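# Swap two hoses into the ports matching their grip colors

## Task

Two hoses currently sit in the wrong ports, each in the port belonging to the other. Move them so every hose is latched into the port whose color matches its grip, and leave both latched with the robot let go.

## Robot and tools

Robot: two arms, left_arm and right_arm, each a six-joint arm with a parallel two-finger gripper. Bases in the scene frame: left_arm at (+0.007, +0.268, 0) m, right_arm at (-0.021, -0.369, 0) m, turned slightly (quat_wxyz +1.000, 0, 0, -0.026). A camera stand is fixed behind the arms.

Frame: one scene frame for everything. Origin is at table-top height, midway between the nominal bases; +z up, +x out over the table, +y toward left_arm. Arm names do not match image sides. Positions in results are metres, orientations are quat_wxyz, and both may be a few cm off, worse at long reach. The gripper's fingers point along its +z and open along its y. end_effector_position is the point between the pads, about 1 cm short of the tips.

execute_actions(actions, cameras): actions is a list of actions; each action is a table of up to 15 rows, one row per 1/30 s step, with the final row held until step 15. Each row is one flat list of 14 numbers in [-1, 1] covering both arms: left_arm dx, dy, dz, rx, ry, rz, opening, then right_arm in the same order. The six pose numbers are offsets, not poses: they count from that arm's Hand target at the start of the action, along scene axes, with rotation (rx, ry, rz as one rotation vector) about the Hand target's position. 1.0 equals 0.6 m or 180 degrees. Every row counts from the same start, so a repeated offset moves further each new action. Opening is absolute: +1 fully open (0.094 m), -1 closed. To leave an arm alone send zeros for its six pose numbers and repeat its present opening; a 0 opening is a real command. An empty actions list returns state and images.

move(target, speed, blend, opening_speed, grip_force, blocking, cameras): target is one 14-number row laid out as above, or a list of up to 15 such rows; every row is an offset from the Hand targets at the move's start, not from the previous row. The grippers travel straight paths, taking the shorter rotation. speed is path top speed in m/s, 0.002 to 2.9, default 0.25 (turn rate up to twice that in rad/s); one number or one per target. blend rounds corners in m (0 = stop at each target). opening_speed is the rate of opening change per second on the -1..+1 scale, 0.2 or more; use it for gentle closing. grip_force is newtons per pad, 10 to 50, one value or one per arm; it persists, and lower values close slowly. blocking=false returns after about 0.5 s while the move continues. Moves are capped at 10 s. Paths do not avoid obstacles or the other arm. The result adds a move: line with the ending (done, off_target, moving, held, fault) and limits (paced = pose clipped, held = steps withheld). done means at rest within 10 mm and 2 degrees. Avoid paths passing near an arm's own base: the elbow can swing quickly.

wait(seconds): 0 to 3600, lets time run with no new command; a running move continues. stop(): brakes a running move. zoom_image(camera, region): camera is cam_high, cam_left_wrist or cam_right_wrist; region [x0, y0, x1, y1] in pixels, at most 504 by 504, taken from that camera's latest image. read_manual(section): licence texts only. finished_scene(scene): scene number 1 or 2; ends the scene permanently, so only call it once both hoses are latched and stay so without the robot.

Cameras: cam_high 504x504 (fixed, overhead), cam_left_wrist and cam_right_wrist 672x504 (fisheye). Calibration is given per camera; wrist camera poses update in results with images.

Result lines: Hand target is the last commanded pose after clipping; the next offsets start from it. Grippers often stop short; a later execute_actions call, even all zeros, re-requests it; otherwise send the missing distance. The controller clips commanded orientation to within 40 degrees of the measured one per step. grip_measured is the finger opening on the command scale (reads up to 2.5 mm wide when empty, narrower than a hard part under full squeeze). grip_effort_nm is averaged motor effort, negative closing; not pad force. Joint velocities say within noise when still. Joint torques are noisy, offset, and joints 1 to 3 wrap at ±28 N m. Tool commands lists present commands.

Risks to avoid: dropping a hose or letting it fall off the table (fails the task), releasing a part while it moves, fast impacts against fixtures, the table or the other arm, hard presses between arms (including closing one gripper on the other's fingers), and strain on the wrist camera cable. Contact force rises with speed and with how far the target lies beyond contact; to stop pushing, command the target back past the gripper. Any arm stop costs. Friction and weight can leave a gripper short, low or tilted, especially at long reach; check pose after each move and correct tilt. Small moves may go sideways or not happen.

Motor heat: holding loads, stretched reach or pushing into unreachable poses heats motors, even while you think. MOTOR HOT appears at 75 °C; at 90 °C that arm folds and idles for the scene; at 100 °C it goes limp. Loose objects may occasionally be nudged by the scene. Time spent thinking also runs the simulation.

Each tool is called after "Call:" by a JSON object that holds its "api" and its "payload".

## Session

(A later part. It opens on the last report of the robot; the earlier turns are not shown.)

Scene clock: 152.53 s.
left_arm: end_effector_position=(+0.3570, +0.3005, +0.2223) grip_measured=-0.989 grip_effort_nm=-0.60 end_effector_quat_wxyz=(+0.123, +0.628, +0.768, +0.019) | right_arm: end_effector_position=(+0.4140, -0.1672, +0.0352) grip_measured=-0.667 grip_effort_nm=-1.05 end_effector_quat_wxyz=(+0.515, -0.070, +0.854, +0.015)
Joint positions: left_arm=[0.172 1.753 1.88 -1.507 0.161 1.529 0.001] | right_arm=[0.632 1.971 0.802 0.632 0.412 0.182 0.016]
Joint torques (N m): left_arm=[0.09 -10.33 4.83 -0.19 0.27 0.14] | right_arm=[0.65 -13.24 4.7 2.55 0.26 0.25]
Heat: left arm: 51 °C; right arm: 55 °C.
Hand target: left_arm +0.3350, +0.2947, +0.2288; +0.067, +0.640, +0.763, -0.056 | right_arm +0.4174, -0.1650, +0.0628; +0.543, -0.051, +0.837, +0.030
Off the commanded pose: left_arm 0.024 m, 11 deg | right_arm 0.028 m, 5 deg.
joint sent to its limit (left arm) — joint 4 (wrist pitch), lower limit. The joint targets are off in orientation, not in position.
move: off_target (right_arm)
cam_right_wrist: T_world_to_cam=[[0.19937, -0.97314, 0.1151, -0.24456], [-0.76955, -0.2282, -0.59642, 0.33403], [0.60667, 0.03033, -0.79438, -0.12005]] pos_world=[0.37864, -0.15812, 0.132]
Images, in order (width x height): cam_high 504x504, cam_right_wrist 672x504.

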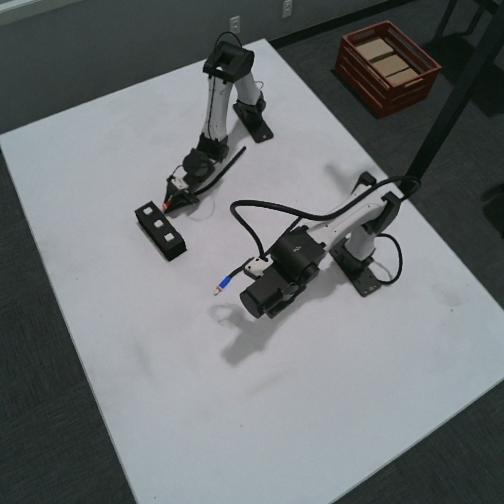

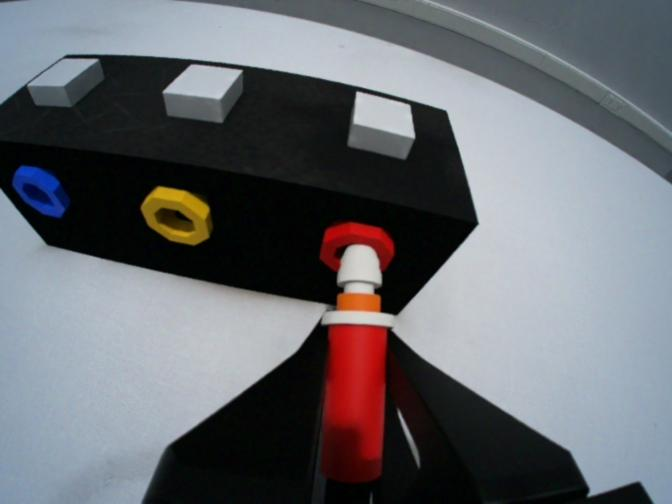

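Call:
{"api": "move", "payload": {"target": [[0,0,0,0,0,0,-1,-0.045,-0.004,-0.02,0,0,0,-1],[0,0,0,0,0,0,-1,-0.045,-0.002,-0.016,-0.003,0.035,0,-1]], "speed": 0.1, "cameras": ["cam_right_wrist","cam_high"]}}

Call:
{"api": "zoom_image", "payload": {"camera": "cam_right_wrist", "region": [280, 160, 430, 360]}}

Call:
{"api": "zoom_image", "payload": {"camera": "cam_high", "region": [130, 170, 210, 250]}}

Scene clock: 154.77 s.
left_arm: end_effector_position=(+0.3570, +0.3005, +0.2223) grip_measured=-0.989 grip_effort_nm=-0.61 end_effector_quat_wxyz=(+0.123, +0.628, +0.768, +0.019) | right_arm: end_effector_position=(+0.3805, -0.1726, +0.0297) grip_measured=-0.667 grip_effort_nm=-1.05 end_effector_quat_wxyz=(+0.476, -0.065, +0.877, +0.011)
Joint positions: left_arm=[0.172 1.753 1.88 -1.507 0.161 1.529 0.001] | right_arm=[0.67 1.869 0.736 0.487 0.432 0.254 0.016]
Joint torques (N m): left_arm=[0.09 -10.33 4.83 -0.2 0.27 0.14] | right_arm=[-0.08 -11.22 7.62 2.06 0.04 0.2]
Heat: left arm: 51 °C; right arm: 55 °C.
Hand target: left_arm +0.3350, +0.2947, +0.2288; +0.067, +0.640, +0.763, -0.056 | right_arm +0.3904, -0.1662, +0.0530; +0.496, -0.052, +0.866, +0.029
Off the commanded pose: left_arm 0.024 m, 11 deg | right_arm 0.026 m, 4 deg.
joint sent to its limit (left arm) — joint 4 (wrist pitch), lower limit. The joint targets are off in orientation, not in position.
move: off_target (right_arm)
cam_right_wrist: T_world_to_cam=[[0.19489, -0.97513, 0.10555, -0.24077], [-0.82328, -0.22113, -0.5228, 0.32324], [0.53313, 0.01499, -0.8459, -0.07703]] pos_world=[0.35411, -0.16215, 0.12924]
Images, in order (width x height): cam_high 504x504, cam_right_wrist 672x504.

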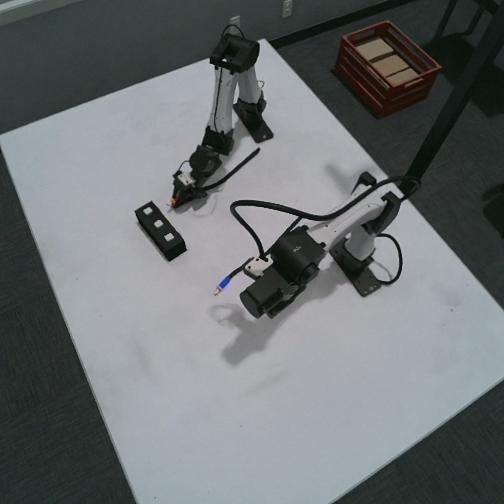

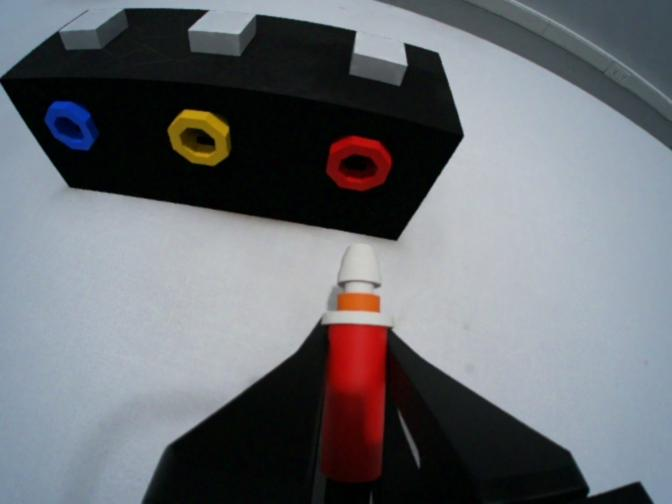

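Scaled by 2.520 from the camera's image (finer frame: 960x720).

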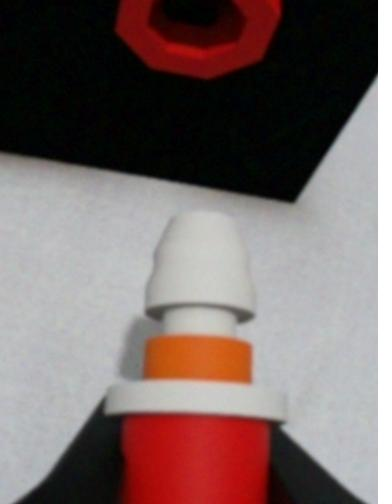

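Scaled by 6.300 from the camera's image (finer frame: 720x720).

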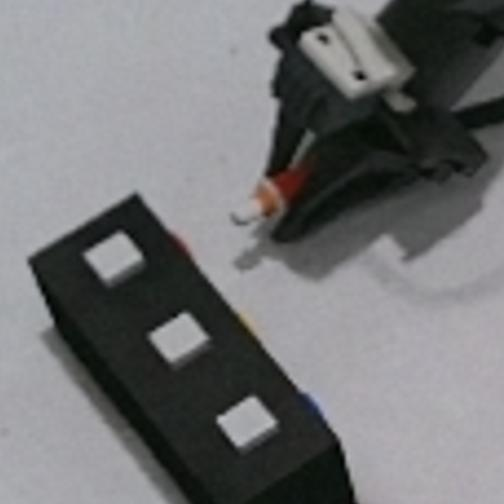

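Call:
{"api": "move", "payload": {"target": [0,0,0,0,0,0,-1,-0.005,0.004,0.045,-0.0058,0.067,0,-1], "speed": 0.1, "cameras": ["cam_right_wrist","cam_high"]}}

Call:
{"api": "zoom_image", "payload": {"camera": "cam_right_wrist", "region": [280, 160, 430, 360]}}

Call:
{"api": "zoom_image", "payload": {"camera": "cam_high", "region": [130, 170, 210, 250]}}

Scene clock: 157.17 s.
left_arm: end_effector_position=(+0.3570, +0.3005, +0.2223) grip_measured=-0.989 grip_effort_nm=-0.60 end_effector_quat_wxyz=(+0.123, +0.628, +0.768, +0.019) | right_arm: end_effector_position=(+0.3750, -0.1707, +0.0504) grip_measured=-0.667 grip_effort_nm=-1.05 end_effector_quat_wxyz=(+0.373, -0.067, +0.925, +0.005)
Joint positions: left_arm=[0.172 1.753 1.88 -1.507 0.161 1.529 0.001] | right_arm=[0.65 1.784 0.961 -0.051 0.347 0.327 0.016]
Joint torques (N m): left_arm=[0.08 -10.32 4.83 -0.2 0.27 0.14] | right_arm=[-0.2 -11.63 9.32 1.81 0.09 0.17]
Heat: left arm: 51 °C; right arm: 56 °C.
Hand target: left_arm +0.3350, +0.2947, +0.2288; +0.067, +0.640, +0.763, -0.056 | right_arm +0.3874, -0.1638, +0.0801; +0.402, -0.053, +0.914, +0.026
Off the commanded pose: left_arm 0.024 m, 11 deg | right_arm 0.033 m, 5 deg.
joint sent to its limit (left arm) — joint 4 (wrist pitch), lower limit. The joint targets are off in orientation, not in position.
move: off_target (right_arm)
cam_right_wrist: T_world_to_cam=[[0.2116, -0.97362, 0.08534, -0.24513], [-0.91989, -0.2279, -0.31917, 0.35481], [0.3302, -0.01097, -0.94385, 0.01999]] pos_world=[0.37166, -0.15759, 0.15303]
Images, in order (width x height): cam_high 504x504, cam_right_wrist 672x504.

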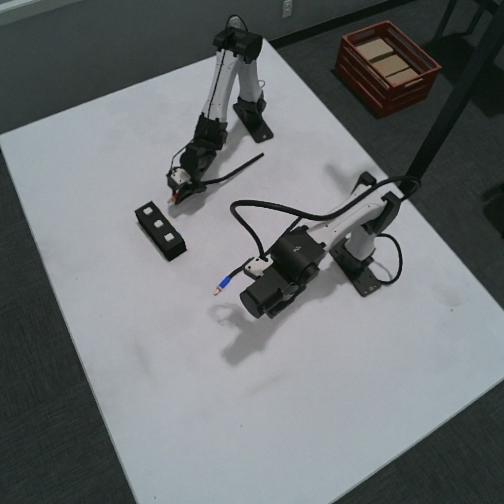

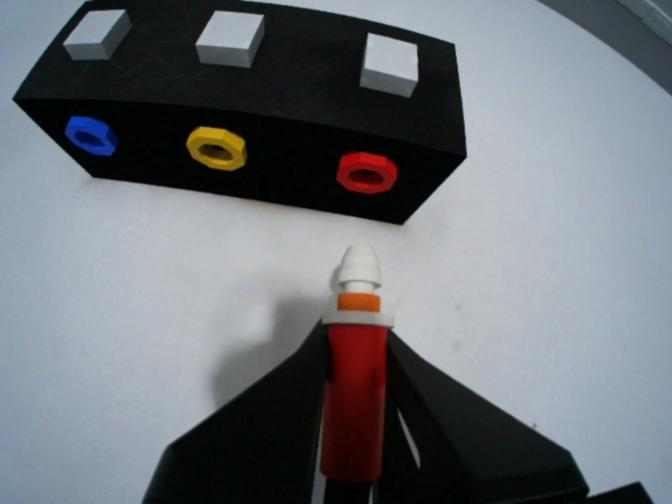

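Scaled by 2.520 from the camera's image (finer frame: 960x720).

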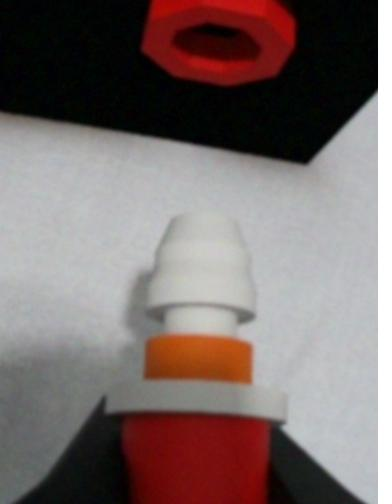

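Scaled by 6.300 from the camera's image (finer frame: 720x720).

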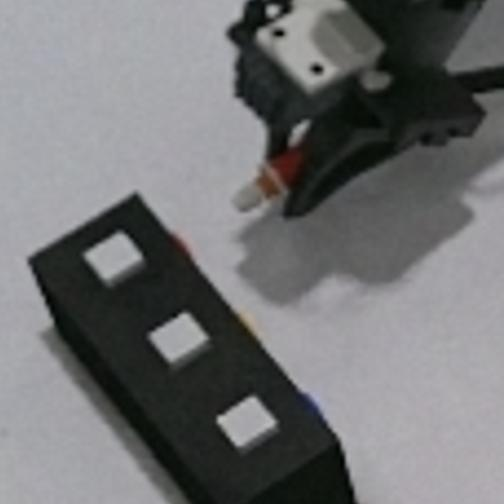

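Call:
{"api": "move", "payload": {"target": [0,0,0,0,0,0,-1,0.035,0.008,-0.014,0.0025,-0.028,-0.015,-1], "speed": 0.08, "cameras": ["cam_right_wrist","cam_high"]}}

Call:
{"api": "zoom_image", "payload": {"camera": "cam_right_wrist", "region": [280, 160, 430, 360]}}

Call:
{"api": "zoom_image", "payload": {"camera": "cam_high", "region": [130, 190, 190, 240]}}

Scene clock: 158.90 s.
left_arm: end_effector_position=(+0.3570, +0.3005, +0.2223) grip_measured=-0.989 grip_effort_nm=-0.60 end_effector_quat_wxyz=(+0.123, +0.628, +0.768, +0.019) | right_arm: end_effector_position=(+0.3965, -0.1664, +0.0628) grip_measured=-0.667 grip_effort_nm=-1.05 end_effector_quat_wxyz=(+0.426, -0.041, +0.904, +0.011)
Joint positions: left_arm=[0.172 1.753 1.88 -1.507 0.161 1.529 0.001] | right_arm=[0.65 1.814 0.961 0.089 0.399 0.335 0.016]
Joint torques (N m): left_arm=[0.09 -10.32 4.82 -0.19 0.27 0.14] | right_arm=[0.46 -7.23 9.31 2.22 0.29 0.18]
Heat: left arm: 51 °C; right arm: 56 °C.
Hand target: left_arm +0.3350, +0.2947, +0.2288; +0.067, +0.640, +0.763, -0.056 | right_arm +0.4084, -0.1590, +0.0718; +0.443, -0.031, +0.896, +0.018
Off the commanded pose: left_arm 0.024 m, 11 deg | right_arm 0.017 m, 3 deg.
joint sent to its limit (left arm) — joint 4 (wrist pitch), lower limit. The joint targets are off in orientation, not in position.
move: off_target (right_arm)
cam_right_wrist: T_world_to_cam=[[0.16197, -0.98432, 0.0699, -0.2276], [-0.88625, -0.17626, -0.42836, 0.38161], [0.43396, 0.00743, -0.9009, -0.01622]] pos_world=[0.38211, -0.15665, 0.16476]
Images, in order (width x height): cam_high 504x504, cam_right_wrist 672x504.

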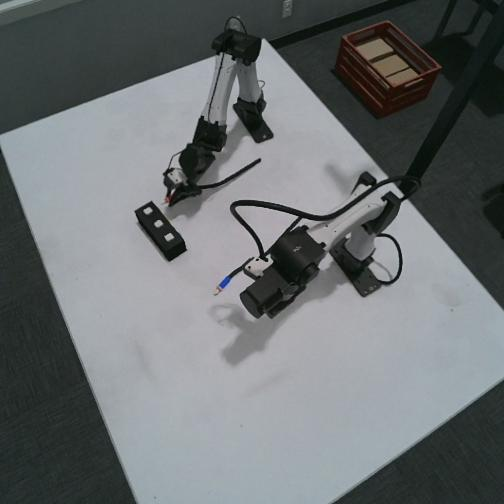

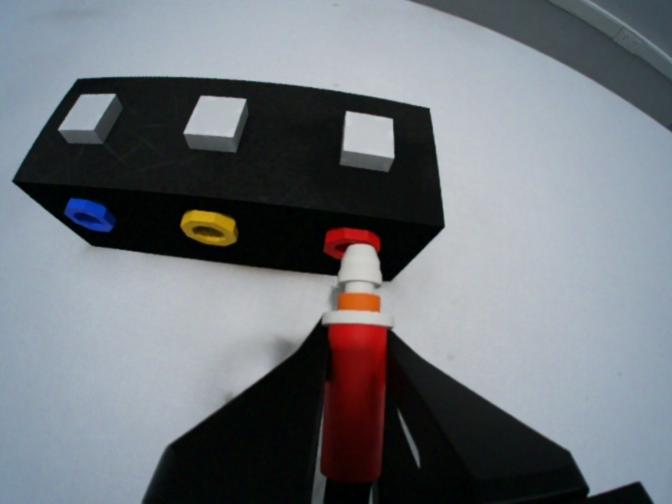

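Scaled by 2.520 from the camera's image (finer frame: 960x720).

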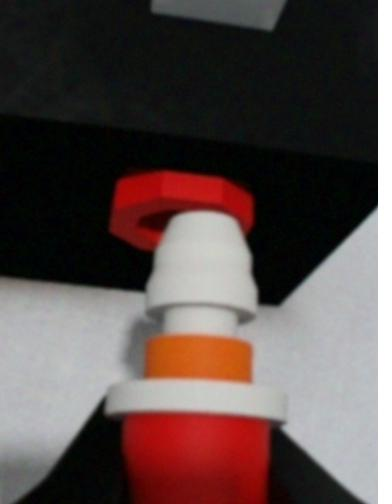

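Scaled by 8.400 from the camera's image (finer frame: 720x720).

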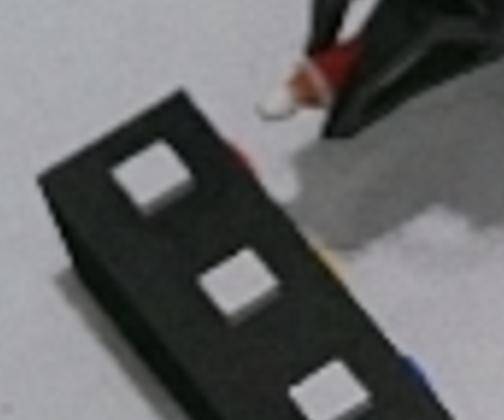

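Call:
{"api": "move", "payload": {"target": [0,0,0,0,0,0,-1,-0.003,0.001,-0.026,0,0,0,-1], "speed": 0.08, "cameras": ["cam_right_wrist","cam_high"]}}

Call:
{"api": "zoom_image", "payload": {"camera": "cam_right_wrist", "region": [280, 160, 430, 360]}}

Call:
{"api": "zoom_image", "payload": {"camera": "cam_high", "region": [130, 190, 190, 240]}}

Scene clock: 160.07 s.
left_arm: end_effector_position=(+0.3570, +0.3005, +0.2223) grip_measured=-0.989 grip_effort_nm=-0.61 end_effector_quat_wxyz=(+0.123, +0.628, +0.768, +0.019) | right_arm: end_effector_position=(+0.4028, -0.1616, +0.0570) grip_measured=-0.667 grip_effort_nm=-1.04 end_effector_quat_wxyz=(+0.436, -0.038, +0.899, +0.016)
Joint positions: left_arm=[0.172 1.753 1.88 -1.507 0.161 1.529 0.001] | right_arm=[0.651 1.851 0.961 0.151 0.402 0.337 0.016]
Joint torques (N m): left_arm=[0.06 -10.32 4.83 -0.19 0.27 0.14] | right_arm=[0.69 -7.5 6.84 2.27 0.28 0.18]
Heat: left arm: 51 °C; right arm: 55 °C.
Hand target: left_arm +0.3350, +0.2947, +0.2288; +0.067, +0.640, +0.763, -0.056 | right_arm +0.4067, -0.1585, +0.0561; +0.443, -0.031, +0.896, +0.018
Off the commanded pose: left_arm 0.024 m, 11 deg | right_arm 0.005 m, 1 deg.
joint sent to its limit (left arm) — joint 4 (wrist pitch), lower limit. The joint targets are off in orientation, not in position.
move: done
cam_right_wrist: T_world_to_cam=[[0.15907, -0.98545, 0.0598, -0.22194], [-0.87708, -0.16887, -0.44968, 0.38433], [0.45323, 0.01909, -0.89119, -0.03055]] pos_world=[0.38624, -0.15323, 0.15887]
Images, in order (width x height): cam_high 504x504, cam_right_wrist 672x504.

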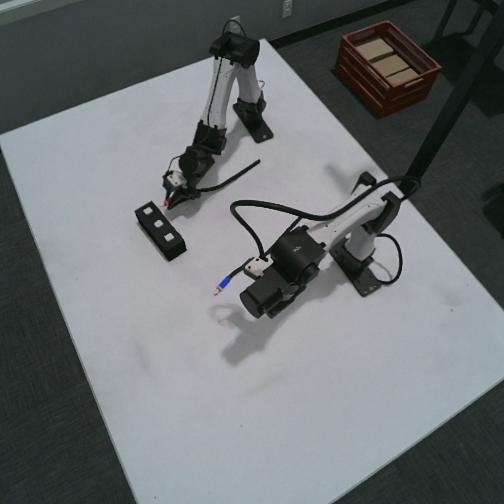

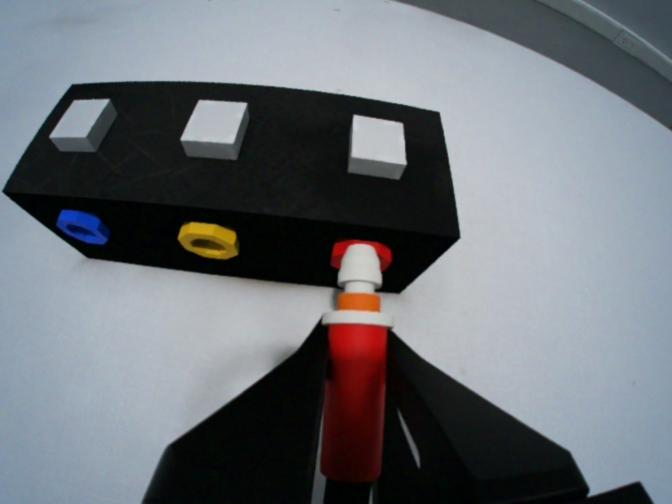

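Scaled by 2.520 from the camera's image (finer frame: 960x720).

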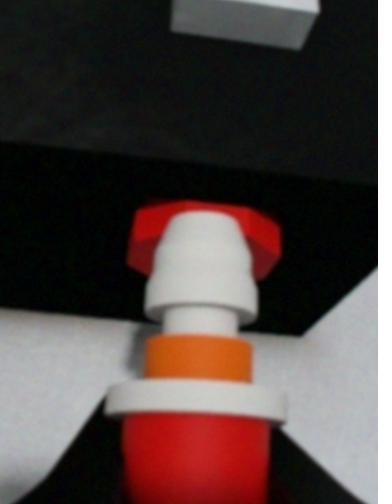

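Scaled by 8.400 from the camera's image (finer frame: 720x720).

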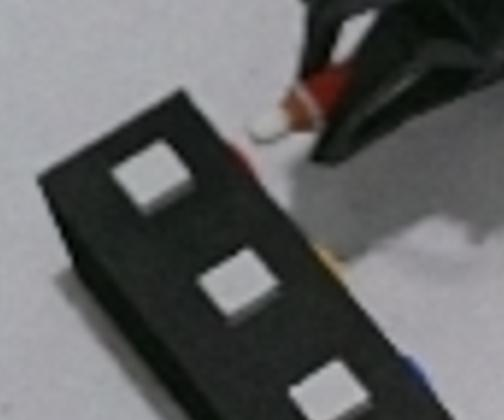

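Call:
{"api": "move", "payload": {"target": [0,0,0,0,0,0,-1,-0.004,0.0,-0.02,0,0,0,-1], "speed": 0.08, "cameras": ["cam_right_wrist","cam_high"]}}

Call:
{"api": "zoom_image", "payload": {"camera": "cam_right_wrist", "region": [280, 160, 430, 360]}}

Call:
{"api": "zoom_image", "payload": {"camera": "cam_high", "region": [130, 190, 190, 240]}}

Scene clock: 161.10 s.
left_arm: end_effector_position=(+0.3570, +0.3005, +0.2223) grip_measured=-0.989 grip_effort_nm=-0.60 end_effector_quat_wxyz=(+0.123, +0.628, +0.768, +0.019) | right_arm: end_effector_position=(+0.4073, -0.1571, +0.0549) grip_measured=-0.667 grip_effort_nm=-1.04 end_effector_quat_wxyz=(+0.446, -0.034, +0.894, +0.022)
Joint positions: left_arm=[0.172 1.753 1.88 -1.507 0.161 1.529 0.001] | right_arm=[0.655 1.875 0.961 0.199 0.405 0.34 0.016]
Joint torques (N m): left_arm=[0.09 -10.33 4.83 -0.2 0.28 0.14] | right_arm=[0.68 -7.51 4.51 2.29 0.25 0.18]
Heat: left arm: 51 °C; right arm: 55 °C.
Hand target: left_arm +0.3350, +0.2947, +0.2288; +0.067, +0.640, +0.763, -0.056 | right_arm +0.4042, -0.1584, +0.0441; +0.443, -0.031, +0.896, +0.018
Off the commanded pose: left_arm 0.024 m, 11 deg | right_arm 0.011 m, 1 deg.
joint sent to its limit (left arm) — joint 4 (wrist pitch), lower limit. The joint targets are off in orientation, not in position.
move: off_target (right_arm)
cam_right_wrist: T_world_to_cam=[[0.15742, -0.98631, 0.04913, -0.21709], [-0.86744, -0.16188, -0.47047, 0.38626], [0.47198, 0.03144, -0.88105, -0.04077]] pos_world=[0.38847, -0.15031, 0.15647]
Images, in order (width x height): cam_high 504x504, cam_right_wrist 672x504.

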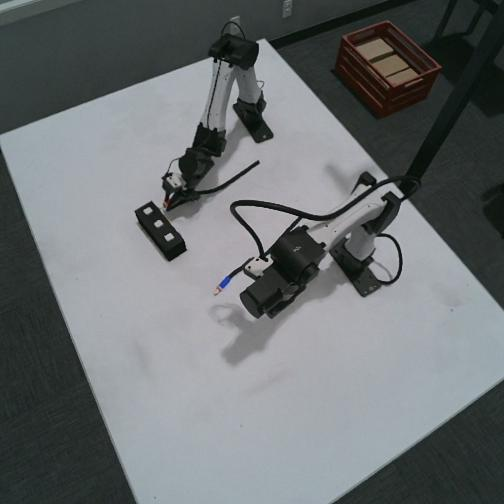

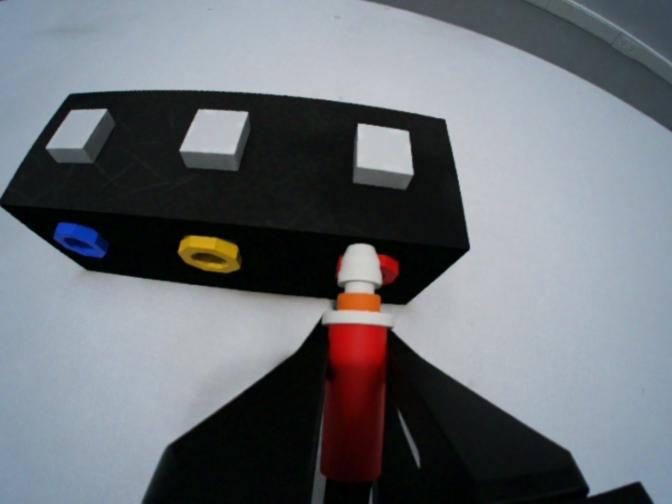

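Scaled by 2.520 from the camera's image (finer frame: 960x720).

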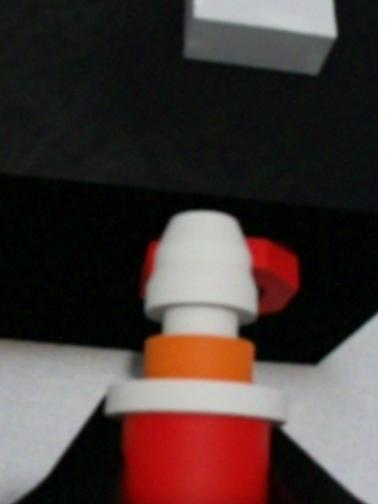

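Scaled by 8.400 from the camera's image (finer frame: 720x720).

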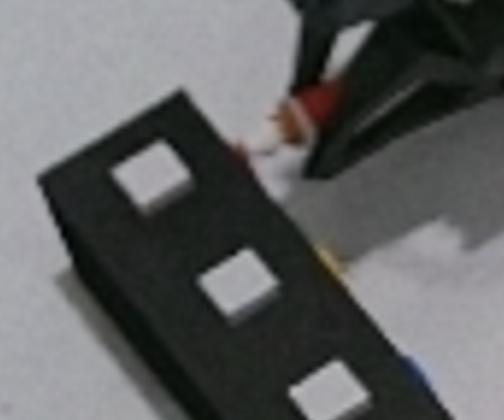

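Call:
{"api": "move", "payload": {"target": [[0,0,0,0,0,0,-1,-0.065,-0.007,0.013,0,0,0,-1],[0,0,0,0,0,0,-1,0.01,0.0023,0.013,0,0,0,-1]], "speed": 0.08, "cameras": ["cam_right_wrist","cam_high"]}}

Call:
{"api": "zoom_image", "payload": {"camera": "cam_right_wrist", "region": [280, 160, 430, 360]}}

Call:
{"api": "zoom_image", "payload": {"camera": "cam_high", "region": [130, 190, 190, 240]}}

Scene clock: 163.47 s.
left_arm: end_effector_position=(+0.3570, +0.3005, +0.2223) grip_measured=-0.989 grip_effort_nm=-0.60 end_effector_quat_wxyz=(+0.123, +0.628, +0.768, +0.019) | right_arm: end_effector_position=(+0.4003, -0.1627, +0.0472) grip_measured=-0.667 grip_effort_nm=-1.05 end_effector_quat_wxyz=(+0.436, -0.030, +0.899, +0.013)
Joint positions: left_arm=[0.172 1.753 1.88 -1.507 0.161 1.529 0.001] | right_arm=[0.658 1.871 0.94 0.186 0.418 0.355 0.016]
Joint torques (N m): left_arm=[0.08 -10.32 4.85 -0.19 0.28 0.15] | right_arm=[-0.09 -7.43 9.06 2 0.1 -0.01]
Heat: left arm: 51 °C; right arm: 55 °C.
Hand target: left_arm +0.3350, +0.2947, +0.2288; +0.067, +0.640, +0.763, -0.056 | right_arm +0.4101, -0.1570, +0.0518; +0.443, -0.031, +0.896, +0.018
Off the commanded pose: left_arm 0.024 m, 11 deg | right_arm 0.012 m, 1 deg.
joint sent to its limit (left arm) — joint 4 (wrist pitch), lower limit. The joint targets are off in orientation, not in position.
move: off_target (right_arm)
cam_right_wrist: T_world_to_cam=[[0.14339, -0.98795, 0.05834, -0.21611], [-0.87966, -0.15424, -0.4499, 0.38092], [0.45348, 0.01319, -0.89117, -0.03918]] pos_world=[0.38383, -0.15424, 0.14906]
Images, in order (width x height): cam_high 504x504, cam_right_wrist 672x504.

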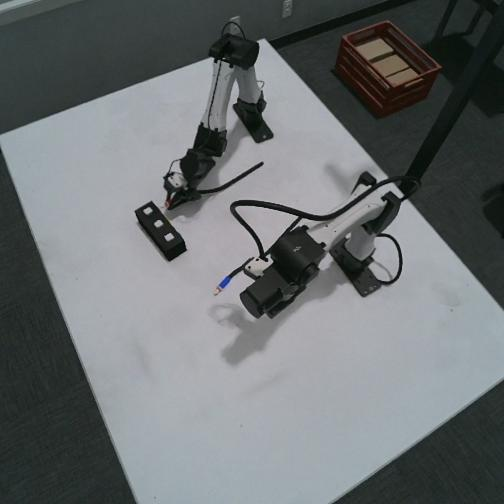

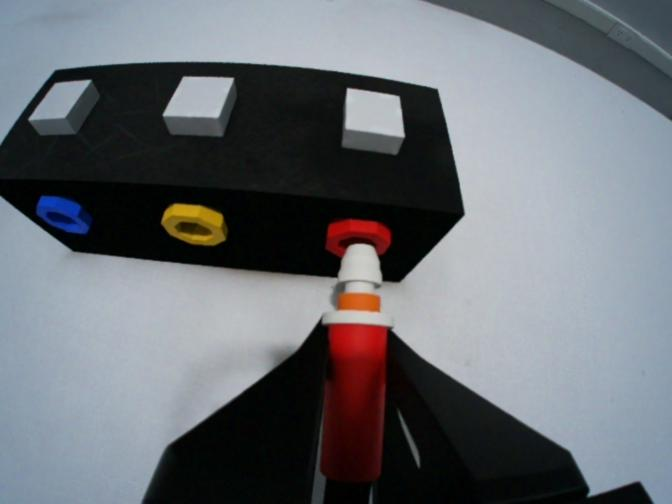

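Scaled by 2.520 from the camera's image (finer frame: 960x720).

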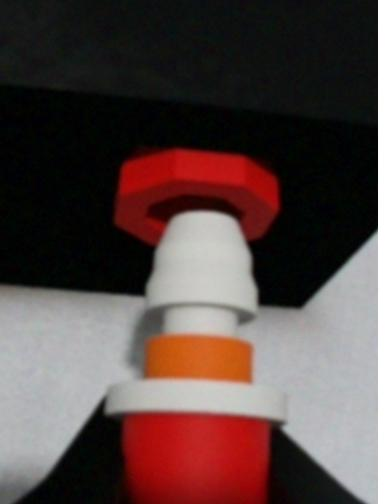

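Scaled by 8.400 from the camera's image (finer frame: 720x720).

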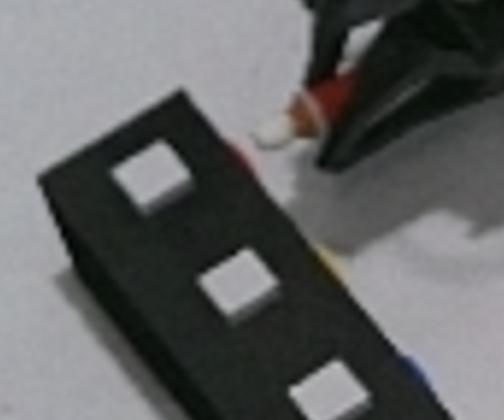

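Call:
{"api": "move", "payload": {"target": [[0,0,0,0,0,0,-1,0.03,0.004,-0.004,0,0,0,-1],[0,0,0,0,0,0,-1,0.12,0.012,0.01,0.006,-0.08,0,-1]], "speed": 0.08, "blend": 0.005, "cameras": ["cam_right_wrist","cam_high"]}}

Call:
{"api": "zoom_image", "payload": {"camera": "cam_right_wrist", "region": [280, 160, 430, 360]}}

Call:
{"api": "zoom_image", "payload": {"camera": "cam_high", "region": [130, 190, 190, 240]}}

Scene clock: 165.87 s.
left_arm: end_effector_position=(+0.3570, +0.3005, +0.2223) grip_measured=-0.989 grip_effort_nm=-0.60 end_effector_quat_wxyz=(+0.123, +0.628, +0.768, +0.019) | right_arm: end_effector_position=(+0.4116, -0.1620, +0.0272) grip_measured=-0.667 grip_effort_nm=-1.05 end_effector_quat_wxyz=(+0.431, -0.063, +0.900, -0.022)
Joint positions: left_arm=[0.172 1.753 1.88 -1.507 0.161 1.529 0.001] | right_arm=[0.654 1.963 0.985 0.209 0.443 0.272 0.016]
Joint torques (N m): left_arm=[0.08 -10.33 4.82 -0.19 0.28 0.14] | right_arm=[-4.36 -3.96 10.48 5.3 0.3 -0.42]
Heat: left arm: 51 °C; right arm: 55 °C.
Hand target: left_arm +0.3350, +0.2947, +0.2288; +0.067, +0.640, +0.763, -0.056 | right_arm +0.4823, -0.1499, +0.0580; +0.552, -0.029, +0.833, +0.023
Off the commanded pose: left_arm 0.024 m, 11 deg | right_arm 0.078 m, 17 deg.
joint sent to its limit (left arm) — joint 4 (wrist pitch), lower limit. The joint targets are off in orientation, not in position.
move: off_target (right_arm)
cam_right_wrist: T_world_to_cam=[[0.17275, -0.97378, 0.14801, -0.22812], [-0.87714, -0.22045, -0.42665, 0.36958], [0.44809, -0.05613, -0.89223, -0.07109]] pos_world=[0.39544, -0.14466, 0.12802]
Images, in order (width x height): cam_high 504x504, cam_right_wrist 672x504.

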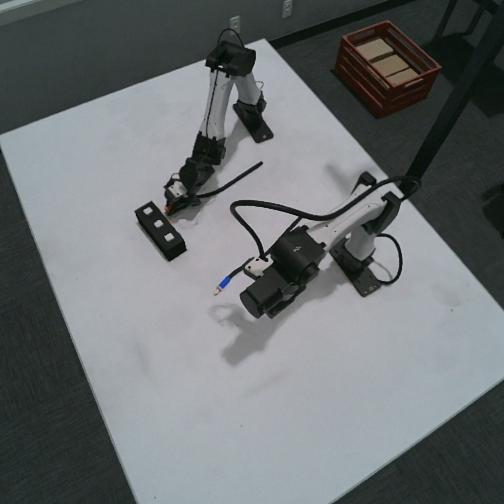

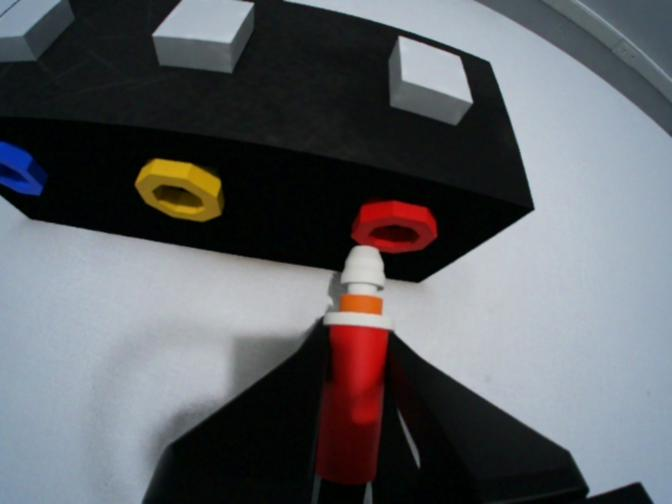

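Scaled by 2.520 from the camera's image (finer frame: 960x720).

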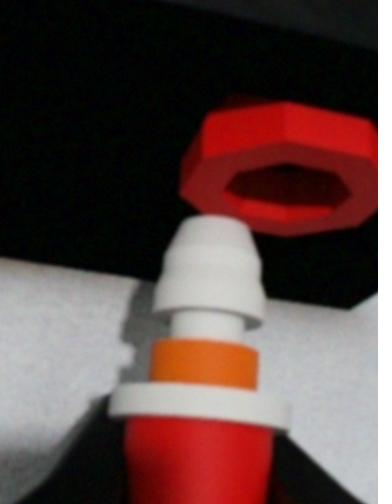

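Scaled by 8.400 from the camera's image (finer frame: 720x720).

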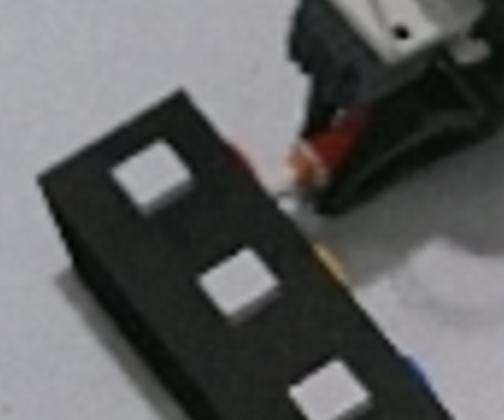

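Call:
{"api": "move", "payload": {"target": [[0,0,0,0,0,0,-1,-0.16,-0.017,0.0,0,0,0,-1],[0,0,0,0,0,0,-1,-0.184,-0.017,0.005,-0.006,0.08,0,-1],[0,0,0,0,0,0,-1,-0.120,-0.012,-0.011,-0.006,0.08,0,-1],[0,0,0,0,0,0,-1,-0.097,-0.0095,-0.010,-0.006,0.08,0,-1]], "speed": [0.1,0.1,0.08,0.04], "cameras": ["cam_right_wrist","cam_high"]}}

Call:
{"api": "zoom_image", "payload": {"camera": "cam_right_wrist", "region": [280, 160, 430, 360]}}

Call:
{"api": "zoom_image", "payload": {"camera": "cam_high", "region": [130, 190, 190, 240]}}

Scene clock: 171.30 s.
left_arm: end_effector_position=(+0.3570, +0.3005, +0.2223) grip_measured=-0.989 grip_effort_nm=-0.60 end_effector_quat_wxyz=(+0.123, +0.628, +0.768, +0.019) | right_arm: end_effector_position=(+0.4075, -0.1618, +0.0416) grip_measured=-0.667 grip_effort_nm=-1.05 end_effector_quat_wxyz=(+0.425, -0.036, +0.904, +0.009)
Joint positions: left_arm=[0.172 1.753 1.88 -1.507 0.161 1.529 0.001] | right_arm=[0.646 1.905 0.985 0.153 0.403 0.342 0.016]
Joint torques (N m): left_arm=[0.09 -10.32 4.85 -0.2 0.27 0.14] | right_arm=[-0.49 -7.65 9.8 2.22 0.11 -0.01]
Heat: left arm: 51 °C; right arm: 54 °C.
Hand target: left_arm +0.3350, +0.2947, +0.2288; +0.067, +0.640, +0.763, -0.056 | right_arm +0.4241, -0.1556, +0.0520; +0.443, -0.031, +0.896, +0.018
Off the commanded pose: left_arm 0.024 m, 11 deg | right_arm 0.020 m, 3 deg.
joint sent to its limit (left arm) — joint 4 (wrist pitch), lower limit. The joint targets are off in orientation, not in position.
move: off_target (right_arm)
cam_right_wrist: T_world_to_cam=[[0.15133, -0.98609, 0.06878, -0.21925], [-0.88914, -0.16619, -0.42638, 0.38579], [0.43188, 0.00337, -0.90192, -0.03982]] pos_world=[0.3934, -0.15195, 0.14366]
Images, in order (width x height): cam_high 504x504, cam_right_wrist 672x504.

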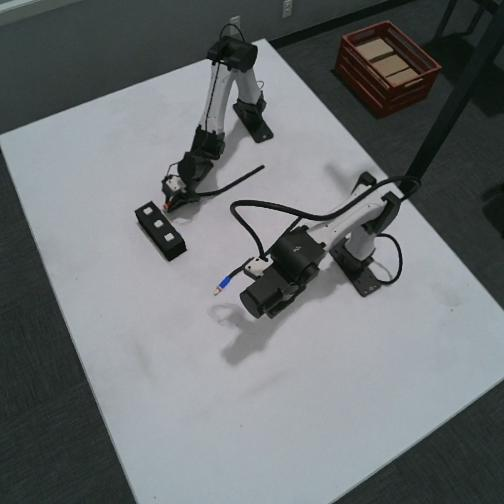

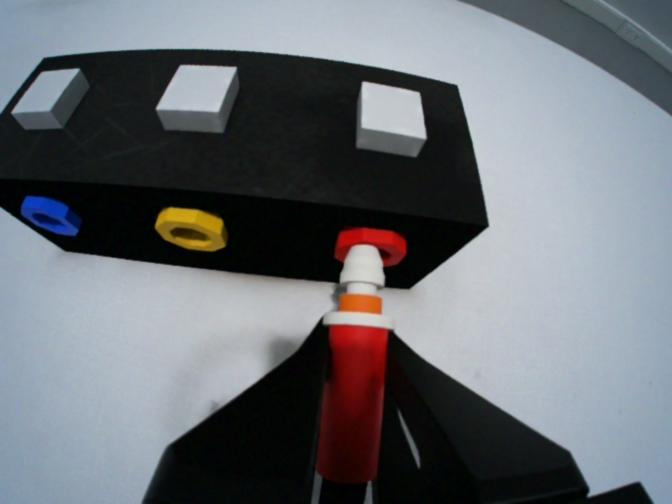

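Scaled by 2.520 from the camera's image (finer frame: 960x720).

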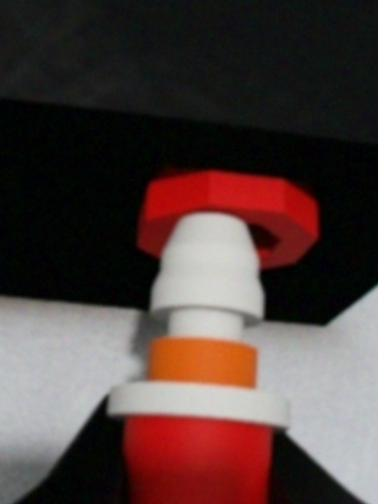

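Scaled by 8.400 from the camera's image (finer frame: 720x720).

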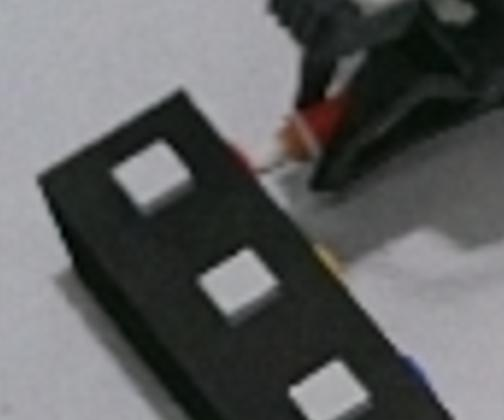

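Call:
{"api": "execute_actions", "payload": {"actions": []}}

Scene clock: 172.50 s.
left_arm: end_effector_position=(+0.3570, +0.3005, +0.2223) grip_measured=-0.989 grip_effort_nm=-0.60 end_effector_quat_wxyz=(+0.123, +0.628, +0.768, +0.019) | right_arm: end_effector_position=(+0.4074, -0.1618, +0.0416) grip_measured=-0.667 grip_effort_nm=-1.04 end_effector_quat_wxyz=(+0.425, -0.036, +0.905, +0.009)
Joint positions: left_arm=[0.172 1.753 1.88 -1.507 0.161 1.529 0.001] | right_arm=[0.646 1.905 0.985 0.153 0.403 0.342 0.016]
Joint velocities: within noise
Joint torques (N m): left_arm=[0.09 -10.33 4.85 -0.19 0.27 0.14] | right_arm=[-0.62 -7.66 9.8 2.21 0.11 -0.03]
Heat: left arm: 50 °C; right arm: 54 °C.
Hand target: left_arm +0.3350, +0.2947, +0.2288; +0.067, +0.640, +0.763, -0.056 | right_arm +0.4240, -0.1556, +0.0519; +0.443, -0.031, +0.896, +0.018
Tool commands: left_gripper/opening=-1.0 right_gripper/opening=-1.0
Off the commanded pose: left_arm 0.024 m, 11 deg | right_arm 0.021 m, 3 deg.
camera_calibration:
cam_left_wrist: T_world_to_cam=[[-0.9252, -0.32451, -0.19671, 0.47792], [-0.36489, 0.90314, 0.22628, -0.15797], [0.10422, 0.28113, -0.95399, 0.18993]] pos_world=[0.36473, 0.24436, 0.31095]
cam_right_wrist: T_world_to_cam=[[0.15136, -0.98607, 0.06896, -0.21939], [-0.88928, -0.1663, -0.42606, 0.38576], [0.4316, 0.00317, -0.90206, -0.03972]] pos_world=[0.3934, -0.15205, 0.14366]

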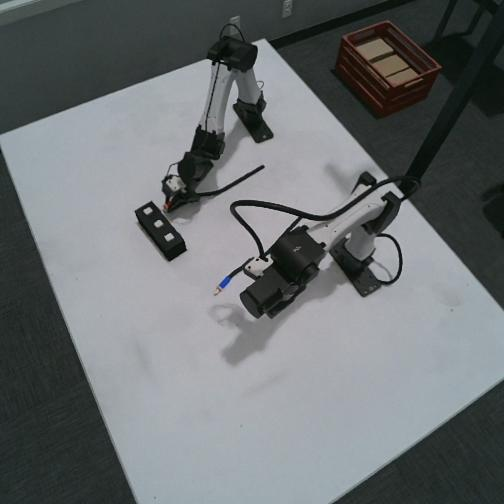

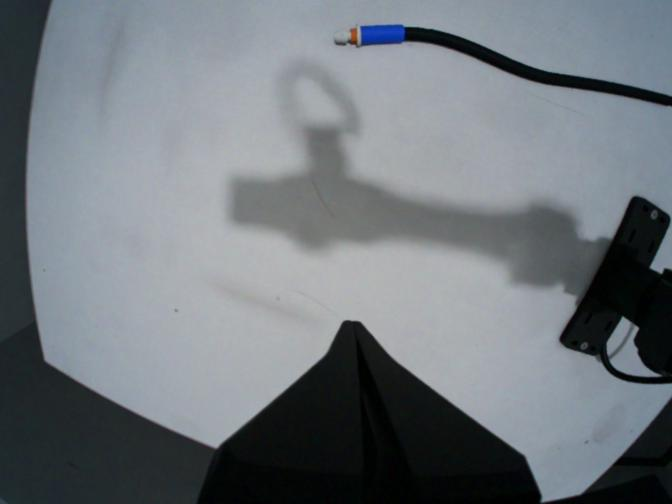

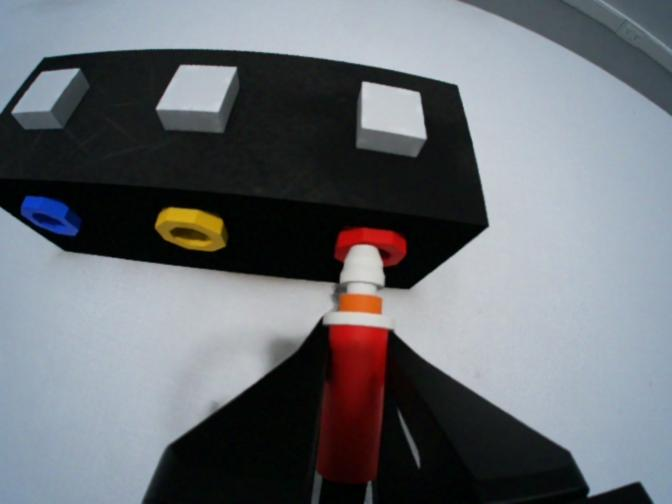

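Call:
{"api": "move", "payload": {"target": [[0,0,0,0,0,0,-1,-0.085,-0.015,0.0,0,0,0,-1],[0,0,0,0,0,0,-1,-0.03,-0.0065,0.0,0,0,0,-1]], "speed": 0.12, "cameras": ["cam_high","cam_right_wrist"]}}

Call:
{"api": "zoom_image", "payload": {"camera": "cam_right_wrist", "region": [290, 200, 430, 340]}}

Call:
{"api": "zoom_image", "payload": {"camera": "cam_high", "region": [130, 190, 190, 240]}}

Scene clock: 174.47 s.
left_arm: end_effector_position=(+0.3570, +0.3005, +0.2223) grip_measured=-0.989 grip_effort_nm=-0.60 end_effector_quat_wxyz=(+0.123, +0.628, +0.768, +0.019) | right_arm: end_effector_position=(+0.3959, -0.1664, +0.0463) grip_measured=-0.667 grip_effort_nm=-1.04 end_effector_quat_wxyz=(+0.434, -0.030, +0.901, +0.011)
Joint positions: left_arm=[0.172 1.753 1.88 -1.507 0.161 1.529 0.001] | right_arm=[0.657 1.856 0.921 0.184 0.419 0.356 0.016]
Joint torques (N m): left_arm=[0.1 -10.3 4.83 -0.2 0.27 0.14] | right_arm=[0.03 -7.36 8.94 2.08 0.1 -0.01]
Heat: left arm: 50 °C; right arm: 54 °C.
Hand target: left_arm +0.3350, +0.2947, +0.2288; +0.067, +0.640, +0.763, -0.056 | right_arm +0.4060, -0.1595, +0.0518; +0.443, -0.031, +0.896, +0.018
Off the commanded pose: left_arm 0.024 m, 11 deg | right_arm 0.013 m, 1 deg.
joint sent to its limit (left arm) — joint 4 (wrist pitch), lower limit. The joint targets are off in orientation, not in position.
move: off_target (right_arm)
cam_right_wrist: T_world_to_cam=[[0.14167, -0.98801, 0.06145, -0.21859], [-0.88227, -0.15417, -0.44477, 0.3769], [0.44891, 0.00879, -0.89353, -0.03682]] pos_world=[0.38002, -0.15754, 0.14816]

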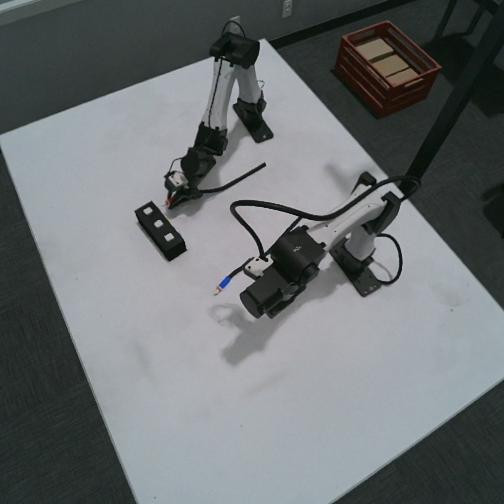

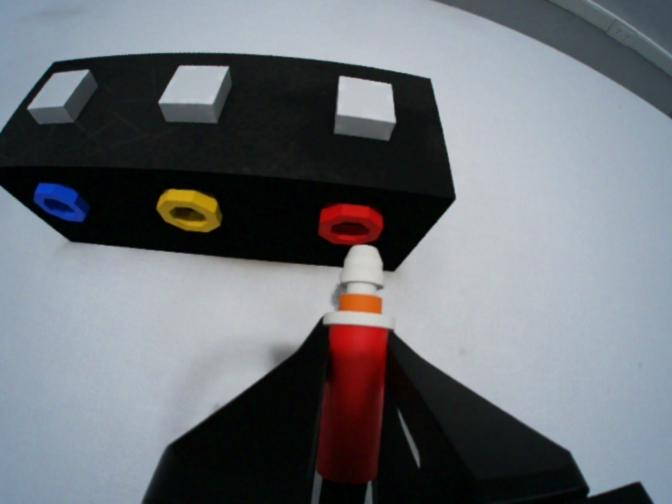

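Scaled by 3.600 from the camera's image (finer frame: 960x720).

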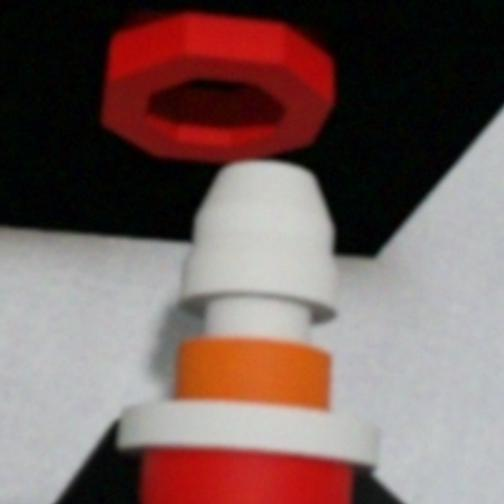

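Scaled by 8.400 from the camera's image (finer frame: 720x720).

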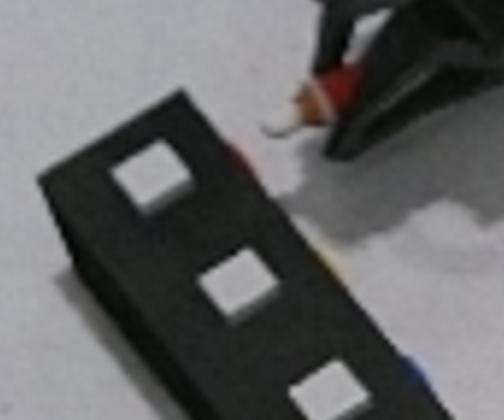

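Call:
{"api": "move", "payload": {"target": [[0,0,0,0,0,0,-1,0.012,0.0055,-0.008,0,0,0,-1],[0,0,0,0,0,0,-1,0.025,0.0055,-0.0075,0,0,0,-1]], "speed": 0.08, "cameras": ["cam_high","cam_right_wrist"]}}

Call:
{"api": "zoom_image", "payload": {"camera": "cam_right_wrist", "region": [290, 200, 430, 340]}}

Call:
{"api": "zoom_image", "payload": {"camera": "cam_high", "region": [130, 190, 190, 240]}}

Scene clock: 176.23 s.
left_arm: end_effector_position=(+0.3570, +0.3005, +0.2223) grip_measured=-0.989 grip_effort_nm=-0.60 end_effector_quat_wxyz=(+0.123, +0.628, +0.768, +0.019) | right_arm: end_effector_position=(+0.4077, -0.1629, +0.0397) grip_measured=-0.667 grip_effort_nm=-1.04 end_effector_quat_wxyz=(+0.430, -0.033, +0.902, +0.010)
Joint positions: left_arm=[0.172 1.753 1.88 -1.507 0.161 1.529 0.001] | right_arm=[0.645 1.909 0.971 0.182 0.406 0.344 0.016]
Joint torques (N m): left_arm=[0.09 -10.32 4.83 -0.2 0.27 0.14] | right_arm=[-0.23 -7.66 9.39 2.15 0.1 -0.02]
Heat: left arm: 50 °C; right arm: 54 °C.
Hand target: left_arm +0.3350, +0.2947, +0.2288; +0.067, +0.640, +0.763, -0.056 | right_arm +0.4210, -0.1561, +0.0474; +0.443, -0.031, +0.896, +0.018
Off the commanded pose: left_arm 0.024 m, 11 deg | right_arm 0.017 m, 2 deg.
joint sent to its limit (left arm) — joint 4 (wrist pitch), lower limit. The joint targets are off in orientation, not in position.
move: off_target (right_arm)
cam_right_wrist: T_world_to_cam=[[0.14589, -0.98717, 0.06495, -0.21817], [-0.88558, -0.15958, -0.43622, 0.38505], [0.44099, 0.00613, -0.89749, -0.0451]] pos_world=[0.39271, -0.15365, 0.14166]

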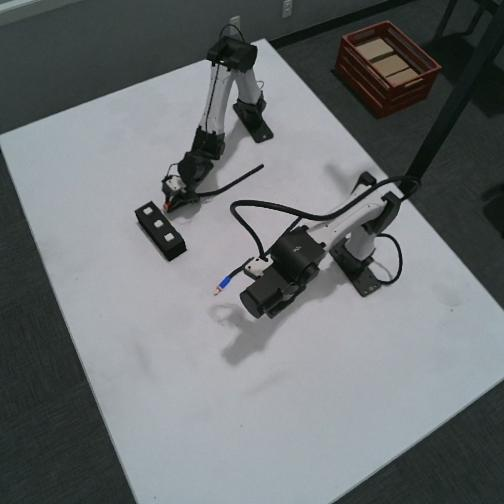

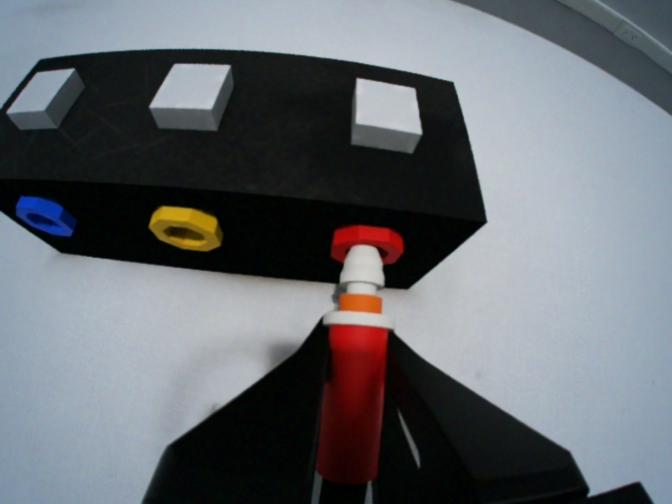

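Scaled by 3.600 from the camera's image (finer frame: 960x720).

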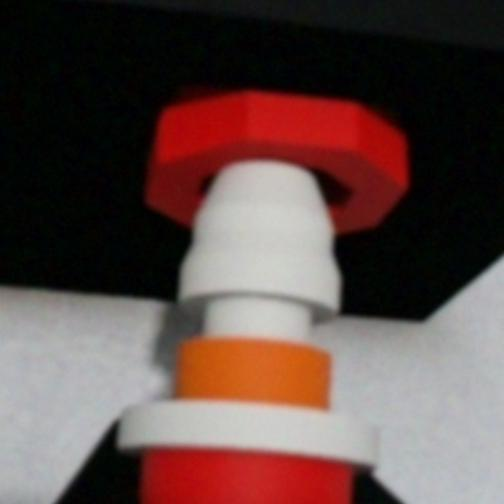

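Scaled by 8.400 from the camera's image (finer frame: 720x720).

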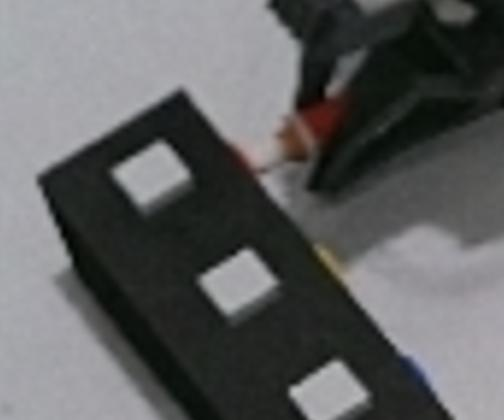

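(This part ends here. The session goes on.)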